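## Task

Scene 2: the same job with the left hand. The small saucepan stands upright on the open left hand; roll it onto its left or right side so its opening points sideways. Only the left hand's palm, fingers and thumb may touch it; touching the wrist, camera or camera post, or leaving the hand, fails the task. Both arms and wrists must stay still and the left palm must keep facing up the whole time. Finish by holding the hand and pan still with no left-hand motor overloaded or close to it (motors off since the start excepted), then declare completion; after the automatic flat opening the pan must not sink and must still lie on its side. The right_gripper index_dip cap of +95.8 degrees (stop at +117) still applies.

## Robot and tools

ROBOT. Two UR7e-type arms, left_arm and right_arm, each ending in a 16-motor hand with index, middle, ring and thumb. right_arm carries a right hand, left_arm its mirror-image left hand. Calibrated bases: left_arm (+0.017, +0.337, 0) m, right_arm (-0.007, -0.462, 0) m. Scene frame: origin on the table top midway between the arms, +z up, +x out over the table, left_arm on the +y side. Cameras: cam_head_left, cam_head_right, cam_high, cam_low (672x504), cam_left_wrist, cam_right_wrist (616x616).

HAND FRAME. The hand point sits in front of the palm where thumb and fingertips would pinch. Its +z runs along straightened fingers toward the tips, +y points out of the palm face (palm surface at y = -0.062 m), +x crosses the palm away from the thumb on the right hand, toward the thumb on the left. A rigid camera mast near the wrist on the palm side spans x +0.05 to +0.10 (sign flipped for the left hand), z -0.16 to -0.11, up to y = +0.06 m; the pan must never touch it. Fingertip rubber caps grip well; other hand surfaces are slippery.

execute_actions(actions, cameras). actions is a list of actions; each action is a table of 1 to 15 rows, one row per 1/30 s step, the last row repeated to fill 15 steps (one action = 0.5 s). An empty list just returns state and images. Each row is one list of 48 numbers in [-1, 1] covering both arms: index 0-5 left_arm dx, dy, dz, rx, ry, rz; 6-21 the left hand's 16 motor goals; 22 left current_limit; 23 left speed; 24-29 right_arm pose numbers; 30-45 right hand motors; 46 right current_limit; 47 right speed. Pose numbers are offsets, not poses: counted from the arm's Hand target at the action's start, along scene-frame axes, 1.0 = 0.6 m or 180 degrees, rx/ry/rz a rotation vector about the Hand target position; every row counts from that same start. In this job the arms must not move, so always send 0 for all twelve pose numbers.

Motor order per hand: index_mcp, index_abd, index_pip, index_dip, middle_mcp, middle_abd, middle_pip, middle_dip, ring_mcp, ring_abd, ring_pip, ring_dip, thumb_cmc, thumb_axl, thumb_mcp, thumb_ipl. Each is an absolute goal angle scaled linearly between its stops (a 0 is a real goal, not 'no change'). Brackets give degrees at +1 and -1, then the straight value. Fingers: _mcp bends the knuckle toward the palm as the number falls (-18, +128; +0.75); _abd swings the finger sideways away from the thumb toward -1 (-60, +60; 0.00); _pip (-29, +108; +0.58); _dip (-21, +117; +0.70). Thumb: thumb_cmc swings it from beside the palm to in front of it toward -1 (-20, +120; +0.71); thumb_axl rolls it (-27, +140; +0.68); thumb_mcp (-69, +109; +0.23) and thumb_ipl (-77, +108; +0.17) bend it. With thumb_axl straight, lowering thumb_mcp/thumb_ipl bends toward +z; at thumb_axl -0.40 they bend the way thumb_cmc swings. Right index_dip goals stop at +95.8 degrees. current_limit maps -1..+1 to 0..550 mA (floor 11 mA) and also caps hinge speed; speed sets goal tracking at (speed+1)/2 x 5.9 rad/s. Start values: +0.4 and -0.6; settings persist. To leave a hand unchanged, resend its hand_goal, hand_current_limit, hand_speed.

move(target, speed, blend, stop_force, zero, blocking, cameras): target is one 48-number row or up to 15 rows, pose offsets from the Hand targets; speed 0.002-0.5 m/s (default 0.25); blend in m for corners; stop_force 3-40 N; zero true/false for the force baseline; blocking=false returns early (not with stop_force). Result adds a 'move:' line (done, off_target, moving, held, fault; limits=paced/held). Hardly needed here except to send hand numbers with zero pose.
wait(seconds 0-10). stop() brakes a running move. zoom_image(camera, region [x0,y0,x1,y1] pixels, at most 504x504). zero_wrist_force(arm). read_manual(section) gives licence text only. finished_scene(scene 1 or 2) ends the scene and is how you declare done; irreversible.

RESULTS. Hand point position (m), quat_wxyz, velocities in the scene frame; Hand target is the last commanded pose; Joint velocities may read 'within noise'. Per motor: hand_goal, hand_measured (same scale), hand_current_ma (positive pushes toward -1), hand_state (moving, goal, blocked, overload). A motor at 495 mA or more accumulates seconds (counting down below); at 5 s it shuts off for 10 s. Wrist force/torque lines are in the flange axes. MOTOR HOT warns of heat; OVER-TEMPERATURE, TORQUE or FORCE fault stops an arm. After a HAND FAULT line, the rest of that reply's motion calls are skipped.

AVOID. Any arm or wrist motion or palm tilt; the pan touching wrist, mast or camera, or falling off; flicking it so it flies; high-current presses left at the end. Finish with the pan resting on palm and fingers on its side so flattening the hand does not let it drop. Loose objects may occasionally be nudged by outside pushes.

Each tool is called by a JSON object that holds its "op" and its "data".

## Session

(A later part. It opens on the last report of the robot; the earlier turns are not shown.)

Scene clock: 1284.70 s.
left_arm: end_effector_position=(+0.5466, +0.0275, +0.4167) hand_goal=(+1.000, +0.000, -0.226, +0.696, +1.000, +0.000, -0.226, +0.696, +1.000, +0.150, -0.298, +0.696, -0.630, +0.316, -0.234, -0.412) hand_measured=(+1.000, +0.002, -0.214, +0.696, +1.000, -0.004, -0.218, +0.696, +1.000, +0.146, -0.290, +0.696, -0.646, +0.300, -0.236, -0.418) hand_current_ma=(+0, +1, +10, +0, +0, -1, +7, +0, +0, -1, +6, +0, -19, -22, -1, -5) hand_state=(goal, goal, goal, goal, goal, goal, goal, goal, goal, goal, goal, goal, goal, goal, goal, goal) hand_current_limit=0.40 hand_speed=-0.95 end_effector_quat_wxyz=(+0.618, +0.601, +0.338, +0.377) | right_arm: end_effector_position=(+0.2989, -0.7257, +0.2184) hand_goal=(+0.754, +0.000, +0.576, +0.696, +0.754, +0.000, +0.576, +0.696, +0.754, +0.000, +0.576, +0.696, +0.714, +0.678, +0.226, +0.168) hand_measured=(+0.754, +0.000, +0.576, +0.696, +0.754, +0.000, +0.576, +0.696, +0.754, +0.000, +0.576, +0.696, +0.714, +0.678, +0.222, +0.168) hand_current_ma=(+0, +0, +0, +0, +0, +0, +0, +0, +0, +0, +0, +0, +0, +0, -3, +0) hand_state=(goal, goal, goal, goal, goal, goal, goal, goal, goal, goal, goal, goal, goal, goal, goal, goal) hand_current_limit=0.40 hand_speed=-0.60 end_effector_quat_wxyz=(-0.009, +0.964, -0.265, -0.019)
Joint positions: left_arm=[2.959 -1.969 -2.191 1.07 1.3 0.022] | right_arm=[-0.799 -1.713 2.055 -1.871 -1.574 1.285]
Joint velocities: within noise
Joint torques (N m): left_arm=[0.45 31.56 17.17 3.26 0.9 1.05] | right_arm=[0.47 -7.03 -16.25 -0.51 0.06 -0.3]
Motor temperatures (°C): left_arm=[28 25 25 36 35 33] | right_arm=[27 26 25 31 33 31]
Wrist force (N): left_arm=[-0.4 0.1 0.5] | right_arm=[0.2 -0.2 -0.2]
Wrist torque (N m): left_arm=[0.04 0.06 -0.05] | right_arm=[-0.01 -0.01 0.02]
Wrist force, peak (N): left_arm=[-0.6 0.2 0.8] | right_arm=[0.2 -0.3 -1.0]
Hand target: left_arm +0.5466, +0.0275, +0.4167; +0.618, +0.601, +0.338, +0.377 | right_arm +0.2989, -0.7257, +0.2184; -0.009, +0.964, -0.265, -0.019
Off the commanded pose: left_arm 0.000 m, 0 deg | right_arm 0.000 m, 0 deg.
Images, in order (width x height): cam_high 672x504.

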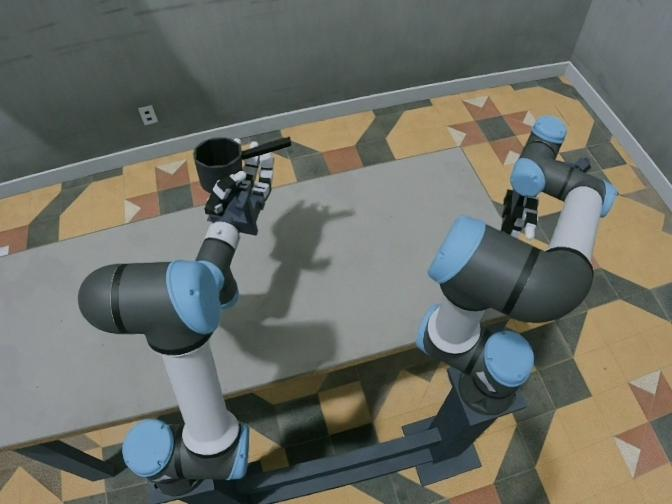

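{"op": "execute_actions", "data": {"actions": [[[0,0,0,0,0,0,1.0,0,-0.226,0.696,1.0,0,-0.226,0.696,1.0,0.15,-0.299,0.696,-0.69,0.253,-0.2,-0.43,0.4,-0.95,0,0,0,0,0,0,0.754,0,0.576,0.696,0.754,0,0.576,0.696,0.754,0,0.576,0.696,0.714,0.678,0.226,0.168,0.4,-0.6]],[[0,0,0,0,0,0,1.0,0,-0.226,0.696,1.0,0,-0.226,0.696,1.0,0.15,-0.299,0.696,-0.786,-0.05,-0.0787,-0.5135,0.4,-0.85,0,0,0,0,0,0,0.754,0,0.576,0.696,0.754,0,0.576,0.696,0.754,0,0.576,0.696,0.714,0.678,0.226,0.168,0.4,-0.6]],[[0,0,0,0,0,0,1.0,0,-0.226,0.696,1.0,0,-0.226,0.696,1.0,0.15,-0.299,0.696,-0.786,-0.05,-0.0787,-0.5135,0.4,-0.85,0,0,0,0,0,0,0.754,0,0.576,0.696,0.754,0,0.576,0.696,0.754,0,0.576,0.696,0.714,0.678,0.226,0.168,0.4,-0.6]],[[0,0,0,0,0,0,1.0,0,-0.226,0.696,1.0,0,-0.226,0.696,1.0,0.15,-0.299,0.696,-0.786,-0.222,-0.0787,-0.5135,0.4,-0.85,0,0,0,0,0,0,0.754,0,0.576,0.696,0.754,0,0.576,0.696,0.754,0,0.576,0.696,0.714,0.678,0.226,0.168,0.4,-0.6]],[[0,0,0,0,0,0,1.0,0,-0.226,0.696,1.0,0,-0.226,0.696,1.0,0.15,-0.299,0.696,-0.5,-0.222,-0.2022,-0.6973,0.4,-0.85,0,0,0,0,0,0,0.754,0,0.576,0.696,0.754,0,0.576,0.696,0.754,0,0.576,0.696,0.714,0.678,0.226,0.168,0.4,-0.6]],[[0,0,0,0,0,0,1.0,0,-0.226,0.696,1.0,0,-0.226,0.696,1.0,0.15,-0.299,0.696,-0.5,-0.222,-0.2022,-0.6973,0.4,-0.85,0,0,0,0,0,0,0.754,0,0.576,0.696,0.754,0,0.576,0.696,0.754,0,0.576,0.696,0.714,0.678,0.226,0.168,0.4,-0.6]],[[0,0,0,0,0,0,1.0,0,-0.226,0.696,1.0,0,-0.226,0.696,1.0,0.15,-0.299,0.696,-0.143,-0.23,-0.3371,-0.8595,0.4,-0.85,0,0,0,0,0,0,0.754,0,0.576,0.696,0.754,0,0.576,0.696,0.754,0,0.576,0.696,0.714,0.678,0.226,0.168,0.4,-0.6]],[[0,0,0,0,0,0,1.0,0,-0.226,0.696,1.0,0,-0.226,0.696,1.0,0.15,-0.299,0.696,-0.143,-0.23,-0.3371,-0.8595,0.4,-0.85,0,0,0,0,0,0,0.754,0,0.576,0.696,0.754,0,0.576,0.696,0.754,0,0.576,0.696,0.714,0.678,0.226,0.168,0.4,-0.6]]], "cameras": ["cam_left_wrist", "cam_low"]}}

{"op": "zoom_image", "data": {"camera": "cam_low", "region": [305, 150, 395, 240]}}

Scene clock: 1408.70 s.
left_arm: end_effector_position=(+0.5466, +0.0275, +0.4167) hand_goal=(+1.000, +0.000, -0.226, +0.696, +1.000, +0.000, -0.226, +0.696, +1.000, +0.150, -0.298, +0.696, -0.142, -0.230, -0.338, -0.860) hand_measured=(+1.000, +0.002, -0.214, +0.696, +1.000, -0.004, -0.218, +0.696, +1.000, +0.146, -0.290, +0.696, -0.146, -0.228, -0.340, -0.860) hand_current_ma=(+0, +1, +10, +0, +0, -1, +7, +0, +0, -1, +6, +0, -3, +1, -1, +0) hand_state=(goal, goal, goal, goal, goal, goal, goal, goal, goal, goal, goal, goal, goal, goal, goal, goal) hand_current_limit=0.40 hand_speed=-0.85 end_effector_quat_wxyz=(+0.618, +0.601, +0.338, +0.377) | right_arm: end_effector_position=(+0.2989, -0.7257, +0.2184) hand_goal=(+0.754, +0.000, +0.576, +0.696, +0.754, +0.000, +0.576, +0.696, +0.754, +0.000, +0.576, +0.696, +0.714, +0.678, +0.226, +0.168) hand_measured=(+0.754, +0.000, +0.576, +0.696, +0.754, +0.000, +0.576, +0.696, +0.754, +0.000, +0.576, +0.696, +0.714, +0.678, +0.222, +0.168) hand_current_ma=(+0, +0, +0, +0, +0, +0, +0, +0, +0, +0, +0, +0, +0, +0, -3, +0) hand_state=(goal, goal, goal, goal, goal, goal, goal, goal, goal, goal, goal, goal, goal, goal, goal, goal) hand_current_limit=0.40 hand_speed=-0.60 end_effector_quat_wxyz=(-0.009, +0.964, -0.265, -0.019)
Joint positions: left_arm=[2.959 -1.969 -2.191 1.07 1.3 0.022] | right_arm=[-0.799 -1.713 2.055 -1.871 -1.574 1.285]
Joint velocities: within noise
Joint torques (N m): left_arm=[1.76 32.64 17.2 2.28 1.98 1.98] | right_arm=[-0.36 -8.01 -15.08 -0.7 0.67 -0.33]
Motor temperatures (°C): left_arm=[28 26 25 36 35 33] | right_arm=[27 26 25 31 33 31]
Wrist force (N): left_arm=[-0.1 0.1 0.6] | right_arm=[0.3 0.0 -0.5]
Wrist torque (N m): left_arm=[0.00 0.02 -0.04] | right_arm=[0.02 -0.01 0.02]
Wrist force, peak (N): left_arm=[-0.4 0.1 0.9] | right_arm=[0.5 -0.3 -0.9]
Hand target: left_arm +0.5466, +0.0275, +0.4167; +0.618, +0.601, +0.338, +0.377 | right_arm +0.2989, -0.7257, +0.2184; -0.009, +0.964, -0.265, -0.019
Off the commanded pose: left_arm 0.000 m, 0 deg | right_arm 0.000 m, 0 deg.
Images, in order (width x height): cam_low 672x504, cam_left_wrist 616x616.

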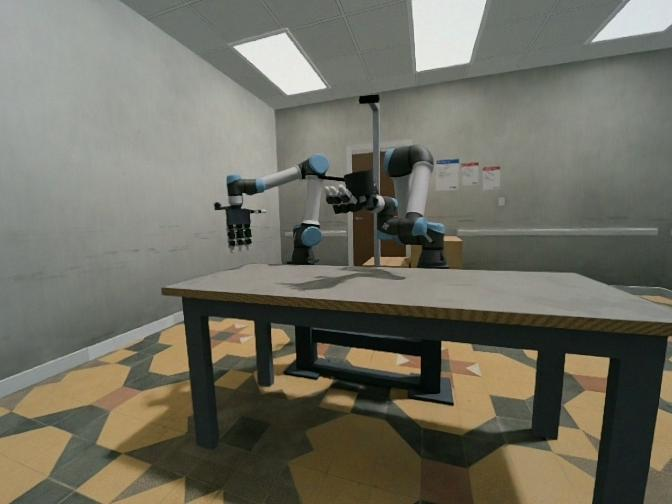

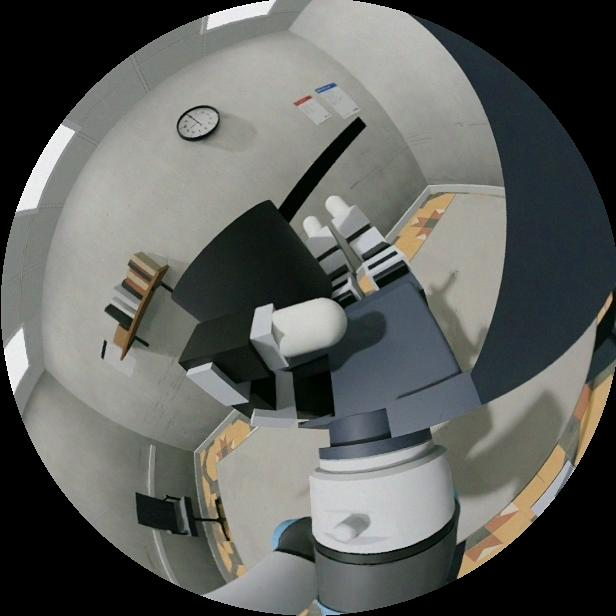

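Scaled by 5.600 from the camera's 672x504 image, which has a finer 960x720 frame.

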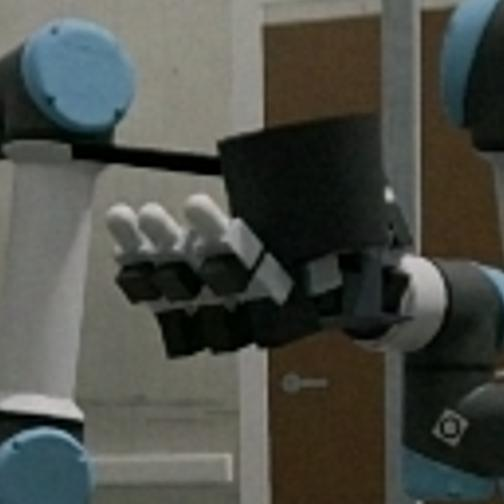

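{"op": "execute_actions", "data": {"actions": [[[0,0,0,0,0,0,1.0,0,-0.226,0.696,1.0,0,-0.226,0.696,1.0,0.15,-0.299,0.696,0.2143,-0.2575,-0.4494,-0.9351,0.4,-0.85,0,0,0,0,0,0,0.754,0,0.576,0.696,0.754,0,0.576,0.696,0.754,0,0.576,0.696,0.714,0.678,0.226,0.168,0.4,-0.6]],[[0,0,0,0,0,0,1.0,0,-0.226,0.696,1.0,0,-0.226,0.696,1.0,0.15,-0.299,0.696,0.2143,-0.2575,-0.4494,-0.9351,0.4,-0.85,0,0,0,0,0,0,0.754,0,0.576,0.696,0.754,0,0.576,0.696,0.754,0,0.576,0.696,0.714,0.678,0.226,0.168,0.4,-0.6]],[[0,0,0,0,0,0,1.0,0,-0.226,0.696,1.0,0,-0.226,0.696,1.0,0.15,-0.299,0.696,0.5,-0.2575,-0.537,-0.9784,0.4,-0.85,0,0,0,0,0,0,0.754,0,0.576,0.696,0.754,0,0.576,0.696,0.754,0,0.576,0.696,0.714,0.678,0.226,0.168,0.4,-0.6]],[[0,0,0,0,0,0,1.0,0,-0.226,0.696,1.0,0,-0.226,0.696,1.0,0.15,-0.299,0.696,0.5,-0.2575,-0.537,-0.9784,0.4,-0.85,0,0,0,0,0,0,0.754,0,0.576,0.696,0.754,0,0.576,0.696,0.754,0,0.576,0.696,0.714,0.678,0.226,0.168,0.4,-0.6]],[[0,0,0,0,0,0,1.0,0,-0.226,0.696,1.0,0,-0.226,0.696,1.0,0.15,-0.299,0.696,0.5,-0.2575,-0.281,-0.643,0.4,-0.85,0,0,0,0,0,0,0.754,0,0.576,0.696,0.754,0,0.576,0.696,0.754,0,0.576,0.696,0.714,0.678,0.226,0.168,0.4,-0.6]],[[0,0,0,0,0,0,1.0,0,-0.226,0.696,1.0,0,-0.226,0.696,1.0,0.15,-0.299,0.696,0.5,-0.2575,-0.281,-0.643,0.4,-0.85,0,0,0,0,0,0,0.754,0,0.576,0.696,0.754,0,0.576,0.696,0.754,0,0.576,0.696,0.714,0.678,0.226,0.168,0.4,-0.6]],[[0,0,0,0,0,0,1.0,0,-0.226,0.696,1.0,0,-0.226,0.696,1.0,0.15,-0.299,0.696,0.5,-0.2575,-0.0225,-0.265,0.4,-0.85,0,0,0,0,0,0,0.754,0,0.576,0.696,0.754,0,0.576,0.696,0.754,0,0.576,0.696,0.714,0.678,0.226,0.168,0.4,-0.6]],[[0,0,0,0,0,0,1.0,0,-0.226,0.696,1.0,0,-0.226,0.696,1.0,0.15,-0.299,0.696,0.5,-0.2575,-0.0225,-0.265,0.4,-0.85,0,0,0,0,0,0,0.754,0,0.576,0.696,0.754,0,0.576,0.696,0.754,0,0.576,0.696,0.714,0.678,0.226,0.168,0.4,-0.6]],[[0,0,0,0,0,0,1.0,0,-0.226,0.696,1.0,0,-0.226,0.696,1.0,0.15,-0.299,0.696,0.4,0.1976,-0.045,-0.211,0.4,-0.85,0,0,0,0,0,0,0.754,0,0.576,0.696,0.754,0,0.576,0.696,0.754,0,0.576,0.696,0.714,0.678,0.226,0.168,0.4,-0.6]],[[0,0,0,0,0,0,1.0,0,-0.226,0.696,1.0,0,-0.226,0.696,1.0,0.15,-0.299,0.696,0.4,0.1976,-0.045,-0.211,0.4,-0.85,0,0,0,0,0,0,0.754,0,0.576,0.696,0.754,0,0.576,0.696,0.754,0,0.576,0.696,0.714,0.678,0.226,0.168,0.4,-0.6]],[[0,0,0,0,0,0,1.0,0,-0.226,0.696,1.0,0,-0.226,0.696,1.0,0.15,-0.299,0.696,0.2857,0.593,-0.093,-0.156,0.4,-0.85,0,0,0,0,0,0,0.754,0,0.576,0.696,0.754,0,0.576,0.696,0.754,0,0.576,0.696,0.714,0.678,0.226,0.168,0.4,-0.6]],[[0,0,0,0,0,0,1.0,0,-0.226,0.696,1.0,0,-0.226,0.696,1.0,0.15,-0.299,0.696,0.2857,0.593,-0.093,-0.156,0.4,-0.85,0,0,0,0,0,0,0.754,0,0.576,0.696,0.754,0,0.576,0.696,0.754,0,0.576,0.696,0.714,0.678,0.226,0.168,0.4,-0.6]]], "cameras": ["cam_high"]}}

{"op": "zoom_image", "data": {"camera": "cam_high", "region": [165, 110, 325, 270]}}

Scene clock: 1447.53 s.
left_arm: end_effector_position=(+0.5466, +0.0275, +0.4167) hand_goal=(+1.000, +0.000, -0.226, +0.696, +1.000, +0.000, -0.226, +0.696, +1.000, +0.150, -0.298, +0.696, +0.286, +0.594, -0.092, -0.156) hand_measured=(+1.000, +0.002, -0.214, +0.696, +1.000, -0.004, -0.218, +0.696, +1.000, +0.146, -0.290, +0.696, +0.302, +0.594, -0.090, -0.158) hand_current_ma=(+0, +1, +10, +0, +0, -1, +7, +0, +0, -1, +6, +0, +19, +0, +0, -1) hand_state=(goal, goal, goal, goal, goal, goal, goal, goal, goal, goal, goal, goal, goal, goal, goal, goal) hand_current_limit=0.40 hand_speed=-0.85 end_effector_quat_wxyz=(+0.618, +0.601, +0.338, +0.377) | right_arm: end_effector_position=(+0.2989, -0.7257, +0.2184) hand_goal=(+0.754, +0.000, +0.576, +0.696, +0.754, +0.000, +0.576, +0.696, +0.754, +0.000, +0.576, +0.696, +0.714, +0.678, +0.226, +0.168) hand_measured=(+0.754, +0.000, +0.576, +0.696, +0.754, +0.000, +0.576, +0.696, +0.754, +0.000, +0.576, +0.696, +0.714, +0.678, +0.222, +0.168) hand_current_ma=(+0, +0, +0, +0, +0, +0, +0, +0, +0, +0, +0, +0, +0, +0, -3, +0) hand_state=(goal, goal, goal, goal, goal, goal, goal, goal, goal, goal, goal, goal, goal, goal, goal, goal) hand_current_limit=0.40 hand_speed=-0.60 end_effector_quat_wxyz=(-0.009, +0.964, -0.265, -0.019)
Joint positions: left_arm=[2.959 -1.969 -2.191 1.07 1.3 0.022] | right_arm=[-0.799 -1.713 2.055 -1.871 -1.574 1.285]
Joint velocities: within noise
Joint torques (N m): left_arm=[2.09 32.83 16.28 2.09 1.97 1.37] | right_arm=[-2.04 -7.08 -15.03 -0.49 0.73 -0.26]
Motor temperatures (°C): left_arm=[28 26 25 36 35 33] | right_arm=[27 26 25 31 33 31]
Wrist force (N): left_arm=[-0.3 0.2 0.6] | right_arm=[0.4 0.1 -0.3]
Wrist torque (N m): left_arm=[0.04 0.05 -0.12] | right_arm=[0.01 -0.03 0.03]
Wrist force, peak (N): left_arm=[-0.4 0.2 0.9] | right_arm=[0.2 -0.7 -0.7]
Hand target: left_arm +0.5466, +0.0275, +0.4167; +0.618, +0.601, +0.338, +0.377 | right_arm +0.2989, -0.7257, +0.2184; -0.009, +0.964, -0.265, -0.019
Off the commanded pose: left_arm 0.000 m, 0 deg | right_arm 0.000 m, 0 deg.
Images, in order (width x height): cam_high 672x504.

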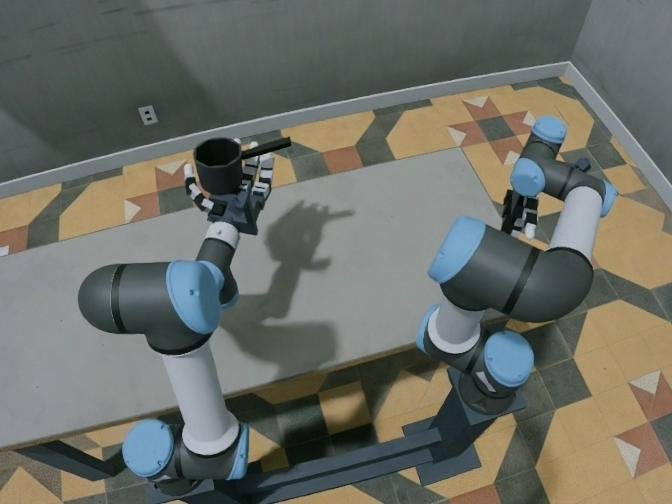

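Scaled by 3.150 from the camera's 672x504 image, which has a finer 960x720 frame.

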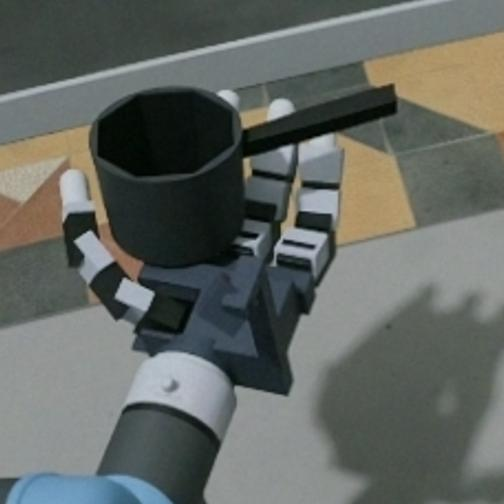

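{"op": "execute_actions", "data": {"actions": [[[0,0,0,0,0,0,1.0,0,-0.226,0.696,1.0,0,-0.226,0.696,1.0,0.15,-0.299,0.696,0.2857,0.535,-0.110,-0.283,0.4,-0.94,0,0,0,0,0,0,0.754,0,0.576,0.696,0.754,0,0.576,0.696,0.754,0,0.576,0.696,0.714,0.678,0.226,0.168,0.4,-0.6]],[[0,0,0,0,0,0,1.0,0,-0.226,0.696,1.0,0,-0.226,0.696,1.0,0.15,-0.299,0.696,0.2857,0.535,-0.110,-0.283,0.4,-0.94,0,0,0,0,0,0,0.754,0,0.576,0.696,0.754,0,0.576,0.696,0.754,0,0.576,0.696,0.714,0.678,0.226,0.168,0.4,-0.6]],[[0,0,0,0,0,0,1.0,0,-0.226,0.696,1.0,0,-0.226,0.696,1.0,0.15,-0.299,0.696,0.2857,0.53,-0.145,-0.26,0.4,-0.95,0,0,0,0,0,0,0.754,0,0.576,0.696,0.754,0,0.576,0.696,0.754,0,0.576,0.696,0.714,0.678,0.226,0.168,0.4,-0.6]],[[0,0,0,0,0,0,1.0,0,-0.226,0.696,1.0,0,-0.226,0.696,1.0,0.15,-0.299,0.696,0.2857,0.525,-0.1787,-0.232,0.4,-0.95,0,0,0,0,0,0,0.754,0,0.576,0.696,0.754,0,0.576,0.696,0.754,0,0.576,0.696,0.714,0.678,0.226,0.168,0.4,-0.6]],[[0,0,0,0,0,0,1.0,0,-0.226,0.696,1.0,0,-0.226,0.696,1.0,0.15,-0.299,0.696,0.2857,0.52,-0.218,-0.2,0.4,-0.95,0,0,0,0,0,0,0.754,0,0.576,0.696,0.754,0,0.576,0.696,0.754,0,0.576,0.696,0.714,0.678,0.226,0.168,0.4,-0.6]],[[0,0,0,0,0,0,1.0,0,-0.226,0.696,1.0,0,-0.226,0.696,1.0,0.15,-0.299,0.696,0.2857,0.52,-0.218,-0.2,0.4,-0.95,0,0,0,0,0,0,0.754,0,0.576,0.696,0.754,0,0.576,0.696,0.754,0,0.576,0.696,0.714,0.678,0.226,0.168,0.4,-0.6]]], "cameras": ["cam_high"]}}

{"op": "zoom_image", "data": {"camera": "cam_high", "region": [165, 110, 325, 270]}}

Scene clock: 1465.23 s.
left_arm: end_effector_position=(+0.5466, +0.0275, +0.4167) hand_goal=(+1.000, +0.000, -0.226, +0.696, +1.000, +0.000, -0.226, +0.696, +1.000, +0.150, -0.298, +0.696, +0.286, +0.520, -0.218, -0.200) hand_measured=(+1.000, +0.002, -0.216, +0.696, +1.000, -0.004, -0.218, +0.696, +1.000, +0.146, -0.290, +0.696, +0.302, +0.528, -0.210, -0.200) hand_current_ma=(+0, +0, +9, +0, +0, -1, +7, +0, +0, -1, +6, +0, +19, +10, +9, +0) hand_state=(goal, goal, goal, goal, goal, goal, goal, goal, goal, goal, goal, goal, goal, goal, goal, goal) hand_current_limit=0.40 hand_speed=-0.95 end_effector_quat_wxyz=(+0.618, +0.601, +0.338, +0.377) | right_arm: end_effector_position=(+0.2989, -0.7257, +0.2184) hand_goal=(+0.754, +0.000, +0.576, +0.696, +0.754, +0.000, +0.576, +0.696, +0.754, +0.000, +0.576, +0.696, +0.714, +0.678, +0.226, +0.168) hand_measured=(+0.754, +0.000, +0.576, +0.696, +0.754, +0.000, +0.576, +0.696, +0.754, +0.000, +0.576, +0.696, +0.714, +0.678, +0.222, +0.168) hand_current_ma=(+0, +0, +0, +0, +0, +0, +0, +0, +0, +0, +0, +0, +0, +0, -3, +0) hand_state=(goal, goal, goal, goal, goal, goal, goal, goal, goal, goal, goal, goal, goal, goal, goal, goal) hand_current_limit=0.40 hand_speed=-0.60 end_effector_quat_wxyz=(-0.009, +0.964, -0.265, -0.019)
Joint positions: left_arm=[2.959 -1.969 -2.191 1.07 1.3 0.022] | right_arm=[-0.799 -1.713 2.055 -1.871 -1.574 1.285]
Joint velocities: within noise
Joint torques (N m): left_arm=[2.1 33.09 16.07 1.88 1.92 0.88] | right_arm=[-1.29 -7.1 -14.37 -0.54 0.56 -0.42]
Motor temperatures (°C): left_arm=[28 26 25 36 35 32] | right_arm=[27 26 25 31 33 31]
Wrist force (N): left_arm=[-0.2 0.0 0.4] | right_arm=[0.0 -0.3 -0.1]
Wrist torque (N m): left_arm=[0.03 0.04 -0.07] | right_arm=[-0.03 0.01 -0.01]
Wrist force, peak (N): left_arm=[-0.5 0.2 0.8] | right_arm=[0.1 0.0 -0.9]
Hand target: left_arm +0.5466, +0.0275, +0.4167; +0.618, +0.601, +0.338, +0.377 | right_arm +0.2989, -0.7257, +0.2184; -0.009, +0.964, -0.265, -0.019
Off the commanded pose: left_arm 0.000 m, 0 deg | right_arm 0.000 m, 0 deg.
Images, in order (width x height): cam_high 672x504.

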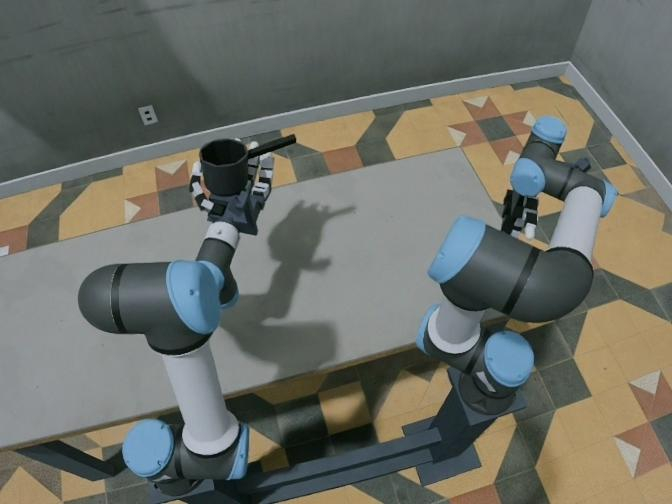

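Scaled by 3.150 from the camera's 672x504 image, which has a finer 960x720 frame.

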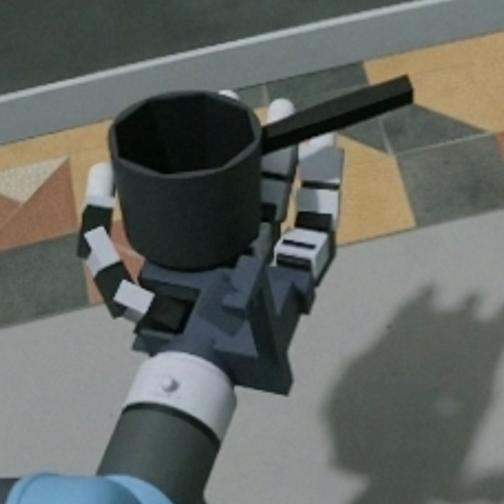

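{"op": "execute_actions", "data": {"actions": [[[0,0,0,0,0,0,1.0,0,-0.226,0.696,1.0,0,-0.226,0.696,1.0,0.15,-0.299,0.696,0.2857,0.56,-0.1,-0.2,0.4,-0.93,0,0,0,0,0,0,0.754,0,0.576,0.696,0.754,0,0.576,0.696,0.754,0,0.576,0.696,0.714,0.678,0.226,0.168,0.4,-0.6]],[[0,0,0,0,0,0,1.0,0,-0.226,0.696,1.0,0,-0.226,0.696,1.0,0.15,-0.299,0.696,0.2857,0.593,-0.05,-0.156,0.4,-0.88,0,0,0,0,0,0,0.754,0,0.576,0.696,0.754,0,0.576,0.696,0.754,0,0.576,0.696,0.714,0.678,0.226,0.168,0.4,-0.6]],[[0,0,0,0,0,0,1.0,0,-0.226,0.696,1.0,0,-0.226,0.696,1.0,0.15,-0.299,0.696,0.4,0.1976,-0.045,-0.211,0.4,-0.85,0,0,0,0,0,0,0.754,0,0.576,0.696,0.754,0,0.576,0.696,0.754,0,0.576,0.696,0.714,0.678,0.226,0.168,0.4,-0.6]],[[0,0,0,0,0,0,1.0,0,-0.226,0.696,1.0,0,-0.226,0.696,1.0,0.15,-0.299,0.696,0.4,0.1976,-0.045,-0.211,0.4,-0.85,0,0,0,0,0,0,0.754,0,0.576,0.696,0.754,0,0.576,0.696,0.754,0,0.576,0.696,0.714,0.678,0.226,0.168,0.4,-0.6]],[[0,0,0,0,0,0,1.0,0,-0.226,0.696,1.0,0,-0.226,0.696,1.0,0.15,-0.299,0.696,0.5,-0.2575,-0.0225,-0.265,0.4,-0.85,0,0,0,0,0,0,0.754,0,0.576,0.696,0.754,0,0.576,0.696,0.754,0,0.576,0.696,0.714,0.678,0.226,0.168,0.4,-0.6]],[[0,0,0,0,0,0,1.0,0,-0.226,0.696,1.0,0,-0.226,0.696,1.0,0.15,-0.299,0.696,0.5,-0.2575,-0.0225,-0.265,0.4,-0.85,0,0,0,0,0,0,0.754,0,0.576,0.696,0.754,0,0.576,0.696,0.754,0,0.576,0.696,0.714,0.678,0.226,0.168,0.4,-0.6]],[[0,0,0,0,0,0,1.0,0,-0.226,0.696,1.0,0,-0.226,0.696,1.0,0.15,-0.299,0.696,0.5,-0.2575,-0.281,-0.643,0.4,-0.85,0,0,0,0,0,0,0.754,0,0.576,0.696,0.754,0,0.576,0.696,0.754,0,0.576,0.696,0.714,0.678,0.226,0.168,0.4,-0.6]],[[0,0,0,0,0,0,1.0,0,-0.226,0.696,1.0,0,-0.226,0.696,1.0,0.15,-0.299,0.696,0.5,-0.2575,-0.281,-0.643,0.4,-0.85,0,0,0,0,0,0,0.754,0,0.576,0.696,0.754,0,0.576,0.696,0.754,0,0.576,0.696,0.714,0.678,0.226,0.168,0.4,-0.6]],[[0,0,0,0,0,0,1.0,0,-0.226,0.696,1.0,0,-0.226,0.696,1.0,0.15,-0.299,0.696,0.5,-0.2575,-0.537,-0.9784,0.4,-0.85,0,0,0,0,0,0,0.754,0,0.576,0.696,0.754,0,0.576,0.696,0.754,0,0.576,0.696,0.714,0.678,0.226,0.168,0.4,-0.6]],[[0,0,0,0,0,0,1.0,0,-0.226,0.696,1.0,0,-0.226,0.696,1.0,0.15,-0.299,0.696,0.5,-0.2575,-0.537,-0.9784,0.4,-0.85,0,0,0,0,0,0,0.754,0,0.576,0.696,0.754,0,0.576,0.696,0.754,0,0.576,0.696,0.714,0.678,0.226,0.168,0.4,-0.6]]], "cameras": ["cam_left_wrist"]}}

Scene clock: 1520.20 s.
left_arm: end_effector_position=(+0.5466, +0.0275, +0.4167) hand_goal=(+1.000, +0.000, -0.226, +0.696, +1.000, +0.000, -0.226, +0.696, +1.000, +0.150, -0.298, +0.696, +0.500, -0.258, -0.536, -0.978) hand_measured=(+1.000, +0.002, -0.216, +0.696, +1.000, -0.004, -0.218, +0.696, +1.000, +0.146, -0.290, +0.696, +0.506, -0.254, -0.536, -0.978) hand_current_ma=(+0, +0, +8, +0, +0, -1, +7, +0, +0, -1, +6, +0, +5, +3, +0, +0) hand_state=(goal, goal, goal, goal, goal, goal, goal, goal, goal, goal, goal, goal, goal, goal, goal, goal) hand_current_limit=0.40 hand_speed=-0.85 end_effector_quat_wxyz=(+0.618, +0.601, +0.338, +0.377) | right_arm: end_effector_position=(+0.2989, -0.7257, +0.2184) hand_goal=(+0.754, +0.000, +0.576, +0.696, +0.754, +0.000, +0.576, +0.696, +0.754, +0.000, +0.576, +0.696, +0.714, +0.678, +0.226, +0.168) hand_measured=(+0.754, +0.000, +0.576, +0.696, +0.754, +0.000, +0.576, +0.696, +0.754, +0.000, +0.576, +0.696, +0.714, +0.678, +0.222, +0.168) hand_current_ma=(+0, +0, +0, +0, +0, +0, +0, +0, +0, +0, +0, +0, +0, +0, -3, +0) hand_state=(goal, goal, goal, goal, goal, goal, goal, goal, goal, goal, goal, goal, goal, goal, goal, goal) hand_current_limit=0.40 hand_speed=-0.60 end_effector_quat_wxyz=(-0.009, +0.964, -0.265, -0.019)
Joint positions: left_arm=[2.959 -1.969 -2.191 1.07 1.3 0.022] | right_arm=[-0.799 -1.713 2.055 -1.871 -1.574 1.285]
Joint velocities: within noise
Joint torques (N m): left_arm=[2.22 35.19 15.09 1.32 1.95 0.22] | right_arm=[-2.25 -8.03 -14.78 -0.47 0.92 -0.53]
Motor temperatures (°C): left_arm=[28 26 25 36 35 32] | right_arm=[27 26 25 31 33 31]
Wrist force (N): left_arm=[-0.1 -0.3 0.5] | right_arm=[0.0 -0.1 -0.4]
Wrist torque (N m): left_arm=[-0.01 0.03 -0.04] | right_arm=[0.01 0.03 -0.01]
Wrist force, peak (N): left_arm=[-0.4 0.3 0.9] | right_arm=[0.5 -0.7 -0.4]
Hand target: left_arm +0.5466, +0.0275, +0.4167; +0.618, +0.601, +0.338, +0.377 | right_arm +0.2989, -0.7257, +0.2184; -0.009, +0.964, -0.265, -0.019
Off the commanded pose: left_arm 0.000 m, 0 deg | right_arm 0.000 m, 0 deg.
Images, in order (width x height): cam_left_wrist 616x616.

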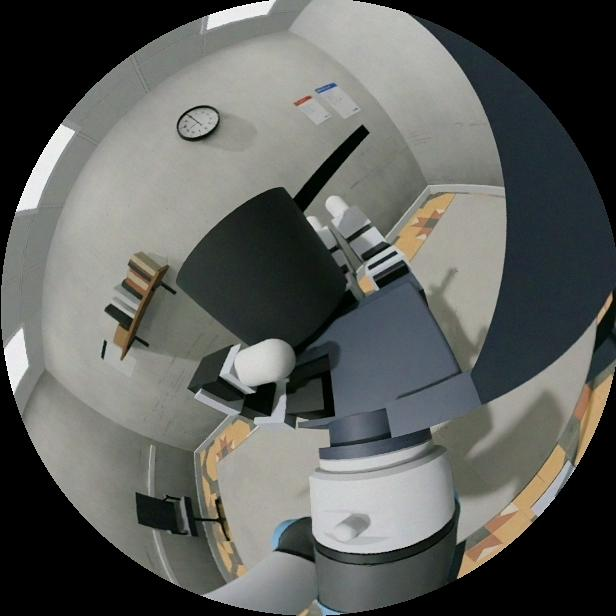

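{"op": "execute_actions", "data": {"actions": [[[0,0,0,0,0,0,1.0,0,-0.226,0.696,1.0,0,-0.226,0.696,1.0,0.15,-0.299,0.696,0.43,-0.146,-0.5,-0.968,0.4,-0.9,0,0,0,0,0,0,0.754,0,0.576,0.696,0.754,0,0.576,0.696,0.754,0,0.576,0.696,0.714,0.678,0.226,0.168,0.4,-0.6]],[[0,0,0,0,0,0,1.0,0,-0.226,0.696,1.0,0,-0.226,0.696,1.0,0.15,-0.299,0.696,0.3571,-0.0347,-0.465,-0.9578,0.4,-0.92,0,0,0,0,0,0,0.754,0,0.576,0.696,0.754,0,0.576,0.696,0.754,0,0.576,0.696,0.714,0.678,0.226,0.168,0.4,-0.6]],[[0,0,0,0,0,0,1.0,0,-0.226,0.696,1.0,0,-0.226,0.696,1.0,0.15,-0.299,0.696,0.3571,-0.0347,-0.465,-0.9578,0.4,-0.92,0,0,0,0,0,0,0.754,0,0.576,0.696,0.754,0,0.576,0.696,0.754,0,0.576,0.696,0.714,0.678,0.226,0.168,0.4,-0.6]],[[0,0,0,0,0,0,1.0,0,-0.226,0.696,1.0,0,-0.226,0.696,1.0,0.15,-0.299,0.696,0.3143,-0.0263,-0.4213,-0.9297,0.4,-0.94,0,0,0,0,0,0,0.754,0,0.576,0.696,0.754,0,0.576,0.696,0.754,0,0.576,0.696,0.714,0.678,0.226,0.168,0.4,-0.6]],[[0,0,0,0,0,0,1.0,0,-0.226,0.696,1.0,0,-0.226,0.696,1.0,0.15,-0.299,0.696,0.2643,-0.0192,-0.3753,-0.8973,0.4,-0.94,0,0,0,0,0,0,0.754,0,0.576,0.696,0.754,0,0.576,0.696,0.754,0,0.576,0.696,0.714,0.678,0.226,0.168,0.4,-0.6]]], "cameras": ["cam_left_wrist"]}}

Scene clock: 1541.57 s.
left_arm: end_effector_position=(+0.5466, +0.0275, +0.4167) hand_goal=(+1.000, +0.000, -0.226, +0.696, +1.000, +0.000, -0.226, +0.696, +1.000, +0.150, -0.298, +0.696, +0.264, -0.020, -0.376, -0.898) hand_measured=(+1.000, +0.002, -0.216, +0.696, +1.000, -0.004, -0.218, +0.696, +1.000, +0.146, -0.290, +0.696, +0.268, -0.042, -0.384, -0.906) hand_current_ma=(+0, +0, +8, +0, +0, -1, +7, +0, +0, -1, +6, +0, +2, -35, -10, -11) hand_state=(goal, goal, goal, goal, goal, goal, goal, goal, goal, goal, goal, goal, goal, blocked, goal, goal) hand_current_limit=0.40 hand_speed=-0.94 end_effector_quat_wxyz=(+0.618, +0.601, +0.338, +0.377) | right_arm: end_effector_position=(+0.2989, -0.7257, +0.2184) hand_goal=(+0.754, +0.000, +0.576, +0.696, +0.754, +0.000, +0.576, +0.696, +0.754, +0.000, +0.576, +0.696, +0.714, +0.678, +0.226, +0.168) hand_measured=(+0.754, +0.000, +0.576, +0.696, +0.754, +0.000, +0.576, +0.696, +0.754, +0.000, +0.576, +0.696, +0.714, +0.678, +0.222, +0.168) hand_current_ma=(+0, +0, +0, +0, +0, +0, +0, +0, +0, +0, +0, +0, +0, +0, -3, +0) hand_state=(goal, goal, goal, goal, goal, goal, goal, goal, goal, goal, goal, goal, goal, goal, goal, goal) hand_current_limit=0.40 hand_speed=-0.60 end_effector_quat_wxyz=(-0.009, +0.964, -0.265, -0.019)
Joint positions: left_arm=[2.959 -1.969 -2.191 1.07 1.3 0.022] | right_arm=[-0.799 -1.713 2.055 -1.871 -1.574 1.285]
Joint velocities: within noise
Joint torques (N m): left_arm=[2.49 36.26 15.52 1.13 1.86 -0.07] | right_arm=[-2.87 -7.64 -14.8 -0.41 0.86 -0.51]
Motor temperatures (°C): left_arm=[28 26 25 36 35 32] | right_arm=[27 26 25 31 33 31]
Wrist force (N): left_arm=[-0.4 0.0 0.7] | right_arm=[0.0 -0.2 -0.7]
Wrist torque (N m): left_arm=[0.00 0.07 -0.06] | right_arm=[0.02 0.03 0.01]
Wrist force, peak (N): left_arm=[-0.5 0.2 0.8] | right_arm=[0.3 0.0 -0.9]
Hand target: left_arm +0.5466, +0.0275, +0.4167; +0.618, +0.601, +0.338, +0.377 | right_arm +0.2989, -0.7257, +0.2184; -0.009, +0.964, -0.265, -0.019
Off the commanded pose: left_arm 0.000 m, 0 deg | right_arm 0.000 m, 0 deg.
Images, in order (width x height): cam_left_wrist 616x616.

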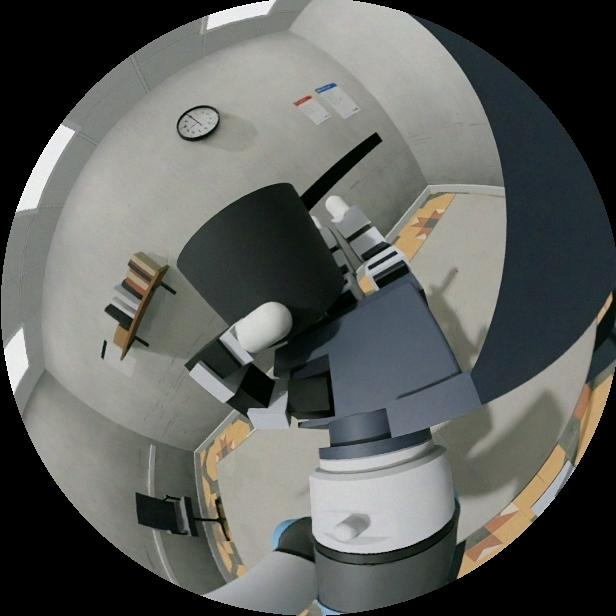

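{"op": "execute_actions", "data": {"actions": [[[0,0,0,0,0,0,1.0,0,-0.226,0.696,1.0,0,-0.226,0.696,1.0,0.15,-0.299,0.696,0.2143,-0.012,-0.3292,-0.8649,0.4,-0.94,0,0,0,0,0,0,0.754,0,0.576,0.696,0.754,0,0.576,0.696,0.754,0,0.576,0.696,0.714,0.678,0.226,0.168,0.4,-0.6]],[[0,0,0,0,0,0,1.0,0,-0.226,0.696,1.0,0,-0.226,0.696,1.0,0.15,-0.299,0.696,0.2143,-0.012,-0.3292,-0.8649,0.4,-0.94,0,0,0,0,0,0,0.754,0,0.576,0.696,0.754,0,0.576,0.696,0.754,0,0.576,0.696,0.714,0.678,0.226,0.168,0.4,-0.6]]], "cameras": ["cam_low", "cam_high"]}}

{"op": "zoom_image", "data": {"camera": "cam_low", "region": [305, 150, 395, 240]}}

{"op": "zoom_image", "data": {"camera": "cam_high", "region": [165, 110, 325, 270]}}

Scene clock: 1552.23 s.
left_arm: end_effector_position=(+0.5466, +0.0275, +0.4167) hand_goal=(+1.000, +0.000, -0.226, +0.696, +1.000, +0.000, -0.226, +0.696, +1.000, +0.150, -0.298, +0.696, +0.214, -0.012, -0.330, -0.864) hand_measured=(+1.000, +0.002, -0.216, +0.696, +1.000, -0.004, -0.218, +0.696, +1.000, +0.146, -0.290, +0.696, +0.216, -0.030, -0.338, -0.872) hand_current_ma=(+0, +0, +8, +0, +0, -1, +7, +0, +0, -1, +6, +0, +1, -26, -10, -10) hand_state=(goal, goal, goal, goal, goal, goal, goal, goal, goal, goal, goal, goal, goal, goal, goal, goal) hand_current_limit=0.40 hand_speed=-0.94 end_effector_quat_wxyz=(+0.618, +0.601, +0.338, +0.377) | right_arm: end_effector_position=(+0.2989, -0.7257, +0.2184) hand_goal=(+0.754, +0.000, +0.576, +0.696, +0.754, +0.000, +0.576, +0.696, +0.754, +0.000, +0.576, +0.696, +0.714, +0.678, +0.226, +0.168) hand_measured=(+0.754, +0.000, +0.576, +0.696, +0.754, +0.000, +0.576, +0.696, +0.754, +0.000, +0.576, +0.696, +0.714, +0.678, +0.222, +0.168) hand_current_ma=(+0, +0, +0, +0, +0, +0, +0, +0, +0, +0, +0, +0, +0, +0, -3, +0) hand_state=(goal, goal, goal, goal, goal, goal, goal, goal, goal, goal, goal, goal, goal, goal, goal, goal) hand_current_limit=0.40 hand_speed=-0.60 end_effector_quat_wxyz=(-0.009, +0.964, -0.265, -0.019)
Joint positions: left_arm=[2.959 -1.969 -2.191 1.07 1.3 0.022] | right_arm=[-0.799 -1.713 2.055 -1.871 -1.574 1.285]
Joint velocities: within noise
Joint torques (N m): left_arm=[2.49 35.91 15.15 1.08 1.7 -0.36] | right_arm=[-2.4 -8.54 -14.84 -0.56 0.91 -0.48]
Motor temperatures (°C): left_arm=[28 26 25 36 35 32] | right_arm=[27 26 25 31 33 31]
Wrist force (N): left_arm=[-0.3 0.2 0.6] | right_arm=[0.0 -0.2 -0.4]
Wrist torque (N m): left_arm=[0.05 0.05 -0.05] | right_arm=[0.00 0.03 -0.01]
Wrist force, peak (N): left_arm=[-0.4 0.2 0.9] | right_arm=[0.2 -0.5 -0.7]
Hand target: left_arm +0.5466, +0.0275, +0.4167; +0.618, +0.601, +0.338, +0.377 | right_arm +0.2989, -0.7257, +0.2184; -0.009, +0.964, -0.265, -0.019
Off the commanded pose: left_arm 0.000 m, 0 deg | right_arm 0.000 m, 0 deg.
Images, in order (width x height): cam_high 672x504, cam_low 672x504.

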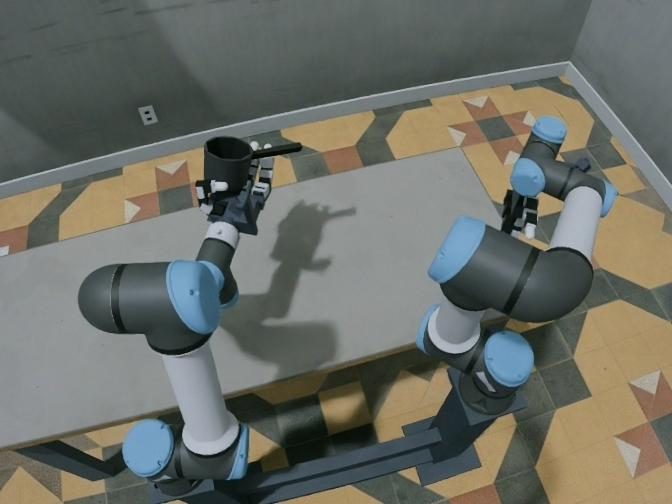

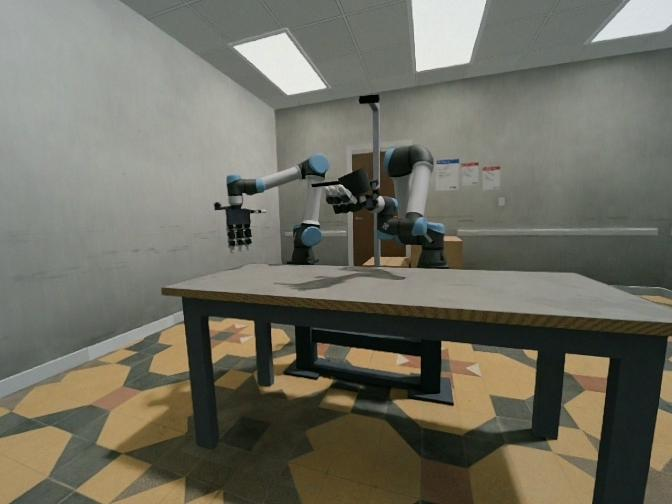

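Scaled by 5.600 from the camera's 672x504 image, which has a finer 960x720 frame.

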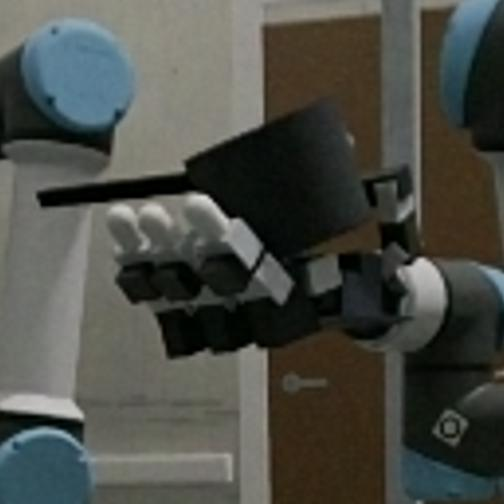

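Scaled by 3.150 from the camera's 672x504 image, which has a finer 960x720 frame.

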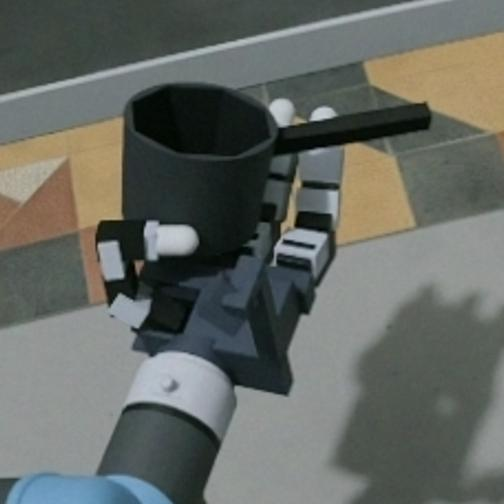

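{"op": "execute_actions", "data": {"actions": [[[0,0,0,0,0,0,1.0,0,-0.226,0.696,0.965,0,-0.2,0.696,1.0,0.15,-0.299,0.696,0.2143,-0.012,-0.3292,-0.8649,0.5,-0.95,0,0,0,0,0,0,0.754,0,0.576,0.696,0.754,0,0.576,0.696,0.754,0,0.576,0.696,0.714,0.678,0.226,0.168,0.4,-0.6]],[[0,0,0,0,0,0,1.0,0,-0.226,0.696,0.93,0,-0.175,0.696,1.0,0.15,-0.299,0.696,0.2143,-0.012,-0.3292,-0.8649,0.5,-0.95,0,0,0,0,0,0,0.754,0,0.576,0.696,0.754,0,0.576,0.696,0.754,0,0.576,0.696,0.714,0.678,0.226,0.168,0.4,-0.6]],[[0,0,0,0,0,0,1.0,0,-0.226,0.696,0.93,0,-0.175,0.696,1.0,0.15,-0.299,0.696,0.1571,0.0072,-0.2899,-0.8259,0.5,-0.95,0,0,0,0,0,0,0.754,0,0.576,0.696,0.754,0,0.576,0.696,0.754,0,0.576,0.696,0.714,0.678,0.226,0.168,0.4,-0.6]],[[0,0,0,0,0,0,1.0,0,-0.226,0.696,0.93,0,-0.175,0.696,1.0,0.15,-0.299,0.696,0.1,0.0275,-0.2494,-0.787,0.5,-0.95,0,0,0,0,0,0,0.754,0,0.576,0.696,0.754,0,0.576,0.696,0.754,0,0.576,0.696,0.714,0.678,0.226,0.168,0.4,-0.6]]], "cameras": ["cam_low", "cam_left_wrist"]}}

{"op": "zoom_image", "data": {"camera": "cam_low", "region": [305, 150, 395, 240]}}

Scene clock: 1571.27 s.
left_arm: end_effector_position=(+0.5466, +0.0275, +0.4167) hand_goal=(+1.000, +0.000, -0.226, +0.696, +0.930, +0.000, -0.174, +0.696, +1.000, +0.150, -0.298, +0.696, +0.100, +0.028, -0.250, -0.786) hand_measured=(+1.000, +0.002, -0.216, +0.696, +0.968, -0.002, -0.174, +0.696, +1.000, +0.146, -0.290, +0.696, +0.104, +0.008, -0.256, -0.792) hand_current_ma=(+0, +0, +8, +0, +67, -1, +0, +0, +0, -1, +6, +0, +2, -33, -4, -7) hand_state=(goal, goal, goal, goal, blocked, goal, goal, goal, goal, goal, goal, goal, goal, blocked, goal, goal) hand_current_limit=0.50 hand_speed=-0.95 end_effector_quat_wxyz=(+0.618, +0.601, +0.338, +0.377) | right_arm: end_effector_position=(+0.2989, -0.7257, +0.2184) hand_goal=(+0.754, +0.000, +0.576, +0.696, +0.754, +0.000, +0.576, +0.696, +0.754, +0.000, +0.576, +0.696, +0.714, +0.678, +0.226, +0.168) hand_measured=(+0.754, +0.000, +0.576, +0.696, +0.754, +0.000, +0.576, +0.696, +0.754, +0.000, +0.576, +0.696, +0.714, +0.678, +0.222, +0.168) hand_current_ma=(+0, +0, +0, +0, +0, +0, +0, +0, +0, +0, +0, +0, +0, +0, -3, +0) hand_state=(goal, goal, goal, goal, goal, goal, goal, goal, goal, goal, goal, goal, goal, goal, goal, goal) hand_current_limit=0.40 hand_speed=-0.60 end_effector_quat_wxyz=(-0.009, +0.964, -0.265, -0.019)
Joint positions: left_arm=[2.959 -1.969 -2.191 1.07 1.3 0.022] | right_arm=[-0.799 -1.713 2.055 -1.871 -1.574 1.285]
Joint velocities: within noise
Joint torques (N m): left_arm=[3.22 35.28 15.1 1.02 1.42 -0.47] | right_arm=[-1.76 -8.51 -14.15 -0.28 1.06 -0.35]
Motor temperatures (°C): left_arm=[28 26 25 36 35 32] | right_arm=[27 26 25 31 33 31]
Wrist force (N): left_arm=[-0.6 0.1 0.7] | right_arm=[0.0 -0.1 -0.5]
Wrist torque (N m): left_arm=[0.03 0.08 -0.07] | right_arm=[0.01 0.03 0.00]
Wrist force, peak (N): left_arm=[-0.3 0.0 1.0] | right_arm=[-0.4 -0.3 -0.7]
Hand target: left_arm +0.5466, +0.0275, +0.4167; +0.618, +0.601, +0.338, +0.377 | right_arm +0.2989, -0.7257, +0.2184; -0.009, +0.964, -0.265, -0.019
Off the commanded pose: left_arm 0.000 m, 0 deg | right_arm 0.000 m, 0 deg.
Images, in order (width x height): cam_low 672x504, cam_left_wrist 616x616.

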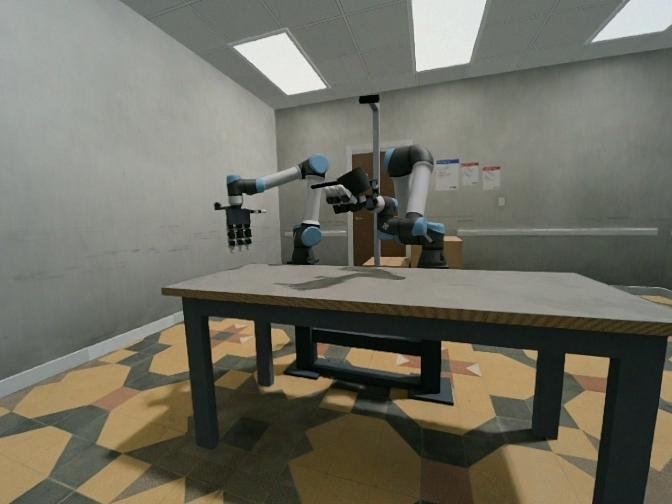

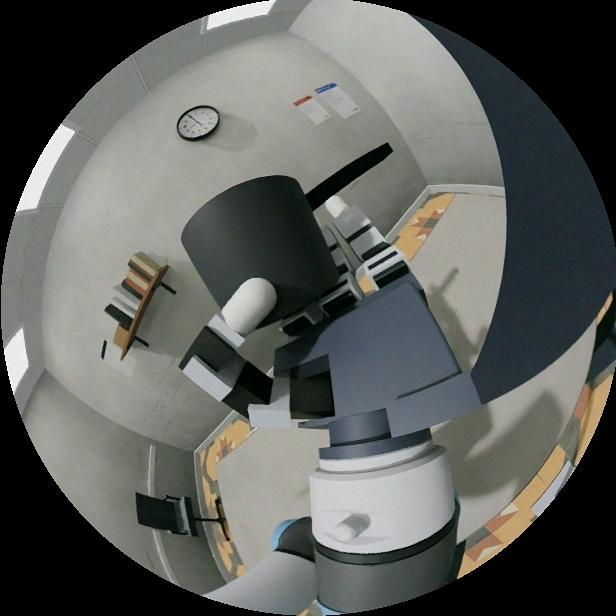

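Scaled by 5.600 from the camera's 672x504 image, which has a finer 960x720 frame.

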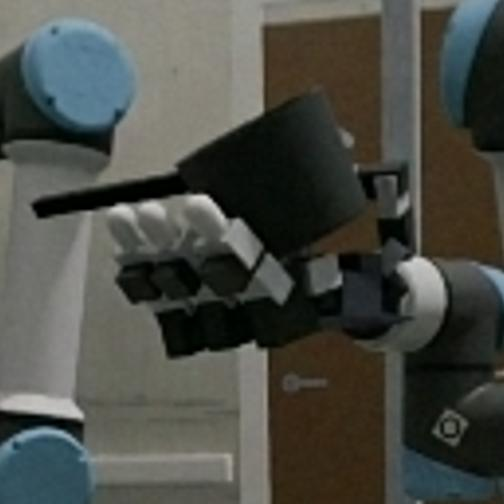

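{"op": "execute_actions", "data": {"actions": [[[0,0,0,0,0,0,1.0,0,-0.226,0.696,0.90,0,-0.165,0.696,1.0,0.15,-0.2,0.696,0.1,0.0275,-0.2494,-0.787,0.5,-0.95,0,0,0,0,0,0,0.754,0,0.576,0.696,0.754,0,0.576,0.696,0.754,0,0.576,0.696,0.714,0.678,0.226,0.168,0.4,-0.6]],[[0,0,0,0,0,0,1.0,0,-0.226,0.696,0.88,0,-0.16,0.696,1.0,0.15,-0.2,0.696,0.0429,0.0467,-0.2101,-0.7481,0.5,-0.95,0,0,0,0,0,0,0.754,0,0.576,0.696,0.754,0,0.576,0.696,0.754,0,0.576,0.696,0.714,0.678,0.226,0.168,0.4,-0.6]],[[0,0,0,0,0,0,1.0,0,-0.226,0.696,0.87,0,-0.16,0.696,1.0,0.15,-0.2,0.696,-0.01,0.0766,-0.1944,-0.6897,0.5,-0.95,0,0,0,0,0,0,0.754,0,0.576,0.696,0.754,0,0.576,0.696,0.754,0,0.576,0.696,0.714,0.678,0.226,0.168,0.4,-0.6]]], "cameras": ["cam_low", "cam_left_wrist"]}}

{"op": "zoom_image", "data": {"camera": "cam_low", "region": [305, 150, 395, 240]}}

Scene clock: 1607.80 s.
left_arm: end_effector_position=(+0.5466, +0.0275, +0.4167) hand_goal=(+1.000, +0.000, -0.226, +0.696, +0.870, +0.000, -0.160, +0.696, +1.000, +0.150, -0.200, +0.696, -0.010, +0.076, -0.194, -0.690) hand_measured=(+1.000, +0.002, -0.216, +0.696, +0.910, -0.002, -0.160, +0.696, +1.000, +0.146, -0.200, +0.696, -0.008, +0.060, -0.194, -0.694) hand_current_ma=(+0, +0, +8, +0, +73, -1, +0, +0, +0, -1, +0, +0, +1, -25, +0, -5) hand_state=(goal, goal, goal, goal, blocked, goal, goal, goal, goal, goal, goal, goal, goal, goal, goal, goal) hand_current_limit=0.50 hand_speed=-0.95 end_effector_quat_wxyz=(+0.618, +0.601, +0.338, +0.377) | right_arm: end_effector_position=(+0.2989, -0.7257, +0.2184) hand_goal=(+0.754, +0.000, +0.576, +0.696, +0.754, +0.000, +0.576, +0.696, +0.754, +0.000, +0.576, +0.696, +0.714, +0.678, +0.226, +0.168) hand_measured=(+0.754, +0.000, +0.576, +0.696, +0.754, +0.000, +0.576, +0.696, +0.754, +0.000, +0.576, +0.696, +0.714, +0.678, +0.222, +0.168) hand_current_ma=(+0, +0, +0, +0, +0, +0, +0, +0, +0, +0, +0, +0, +0, +0, -3, +0) hand_state=(goal, goal, goal, goal, goal, goal, goal, goal, goal, goal, goal, goal, goal, goal, goal, goal) hand_current_limit=0.40 hand_speed=-0.60 end_effector_quat_wxyz=(-0.009, +0.964, -0.265, -0.019)
Joint positions: left_arm=[2.959 -1.969 -2.191 1.07 1.3 0.022] | right_arm=[-0.799 -1.713 2.055 -1.871 -1.574 1.285]
Joint velocities: within noise
Joint torques (N m): left_arm=[2.65 35.15 15.16 0.78 0.9 -1.18] | right_arm=[-2.51 -8.62 -15.42 -0.35 1.02 -0.46]
Motor temperatures (°C): left_arm=[28 26 25 36 35 32] | right_arm=[27 26 25 31 33 31]
Wrist force (N): left_arm=[-0.5 0.1 0.5] | right_arm=[0.2 0.2 -0.2]
Wrist torque (N m): left_arm=[0.06 0.06 -0.07] | right_arm=[0.02 0.00 0.02]
Wrist force, peak (N): left_arm=[-0.4 0.2 0.9] | right_arm=[0.3 -0.5 -0.8]
Hand target: left_arm +0.5466, +0.0275, +0.4167; +0.618, +0.601, +0.338, +0.377 | right_arm +0.2989, -0.7257, +0.2184; -0.009, +0.964, -0.265, -0.019
Off the commanded pose: left_arm 0.000 m, 0 deg | right_arm 0.000 m, 0 deg.
Images, in order (width x height): cam_low 672x504, cam_left_wrist 616x616.

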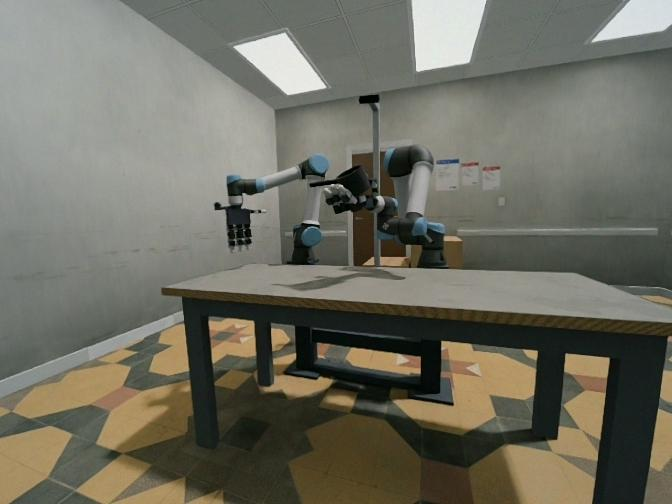

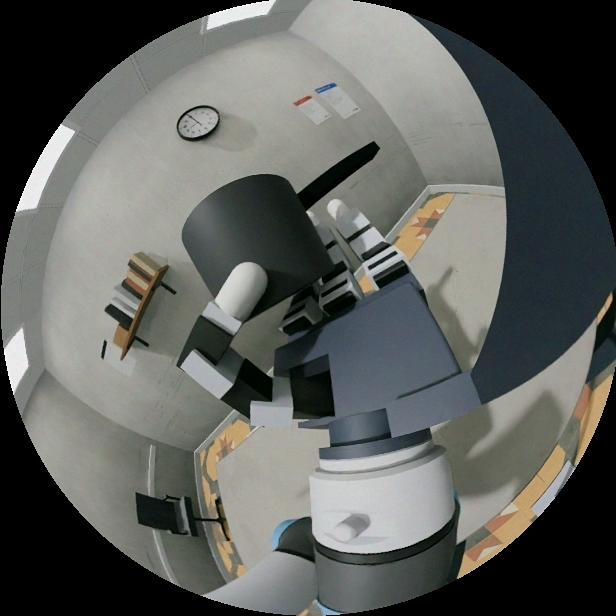

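Scaled by 5.600 from the camera's 672x504 image, which has a finer 960x720 frame.

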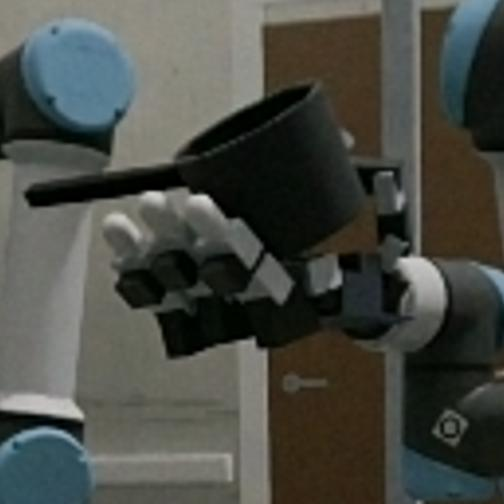

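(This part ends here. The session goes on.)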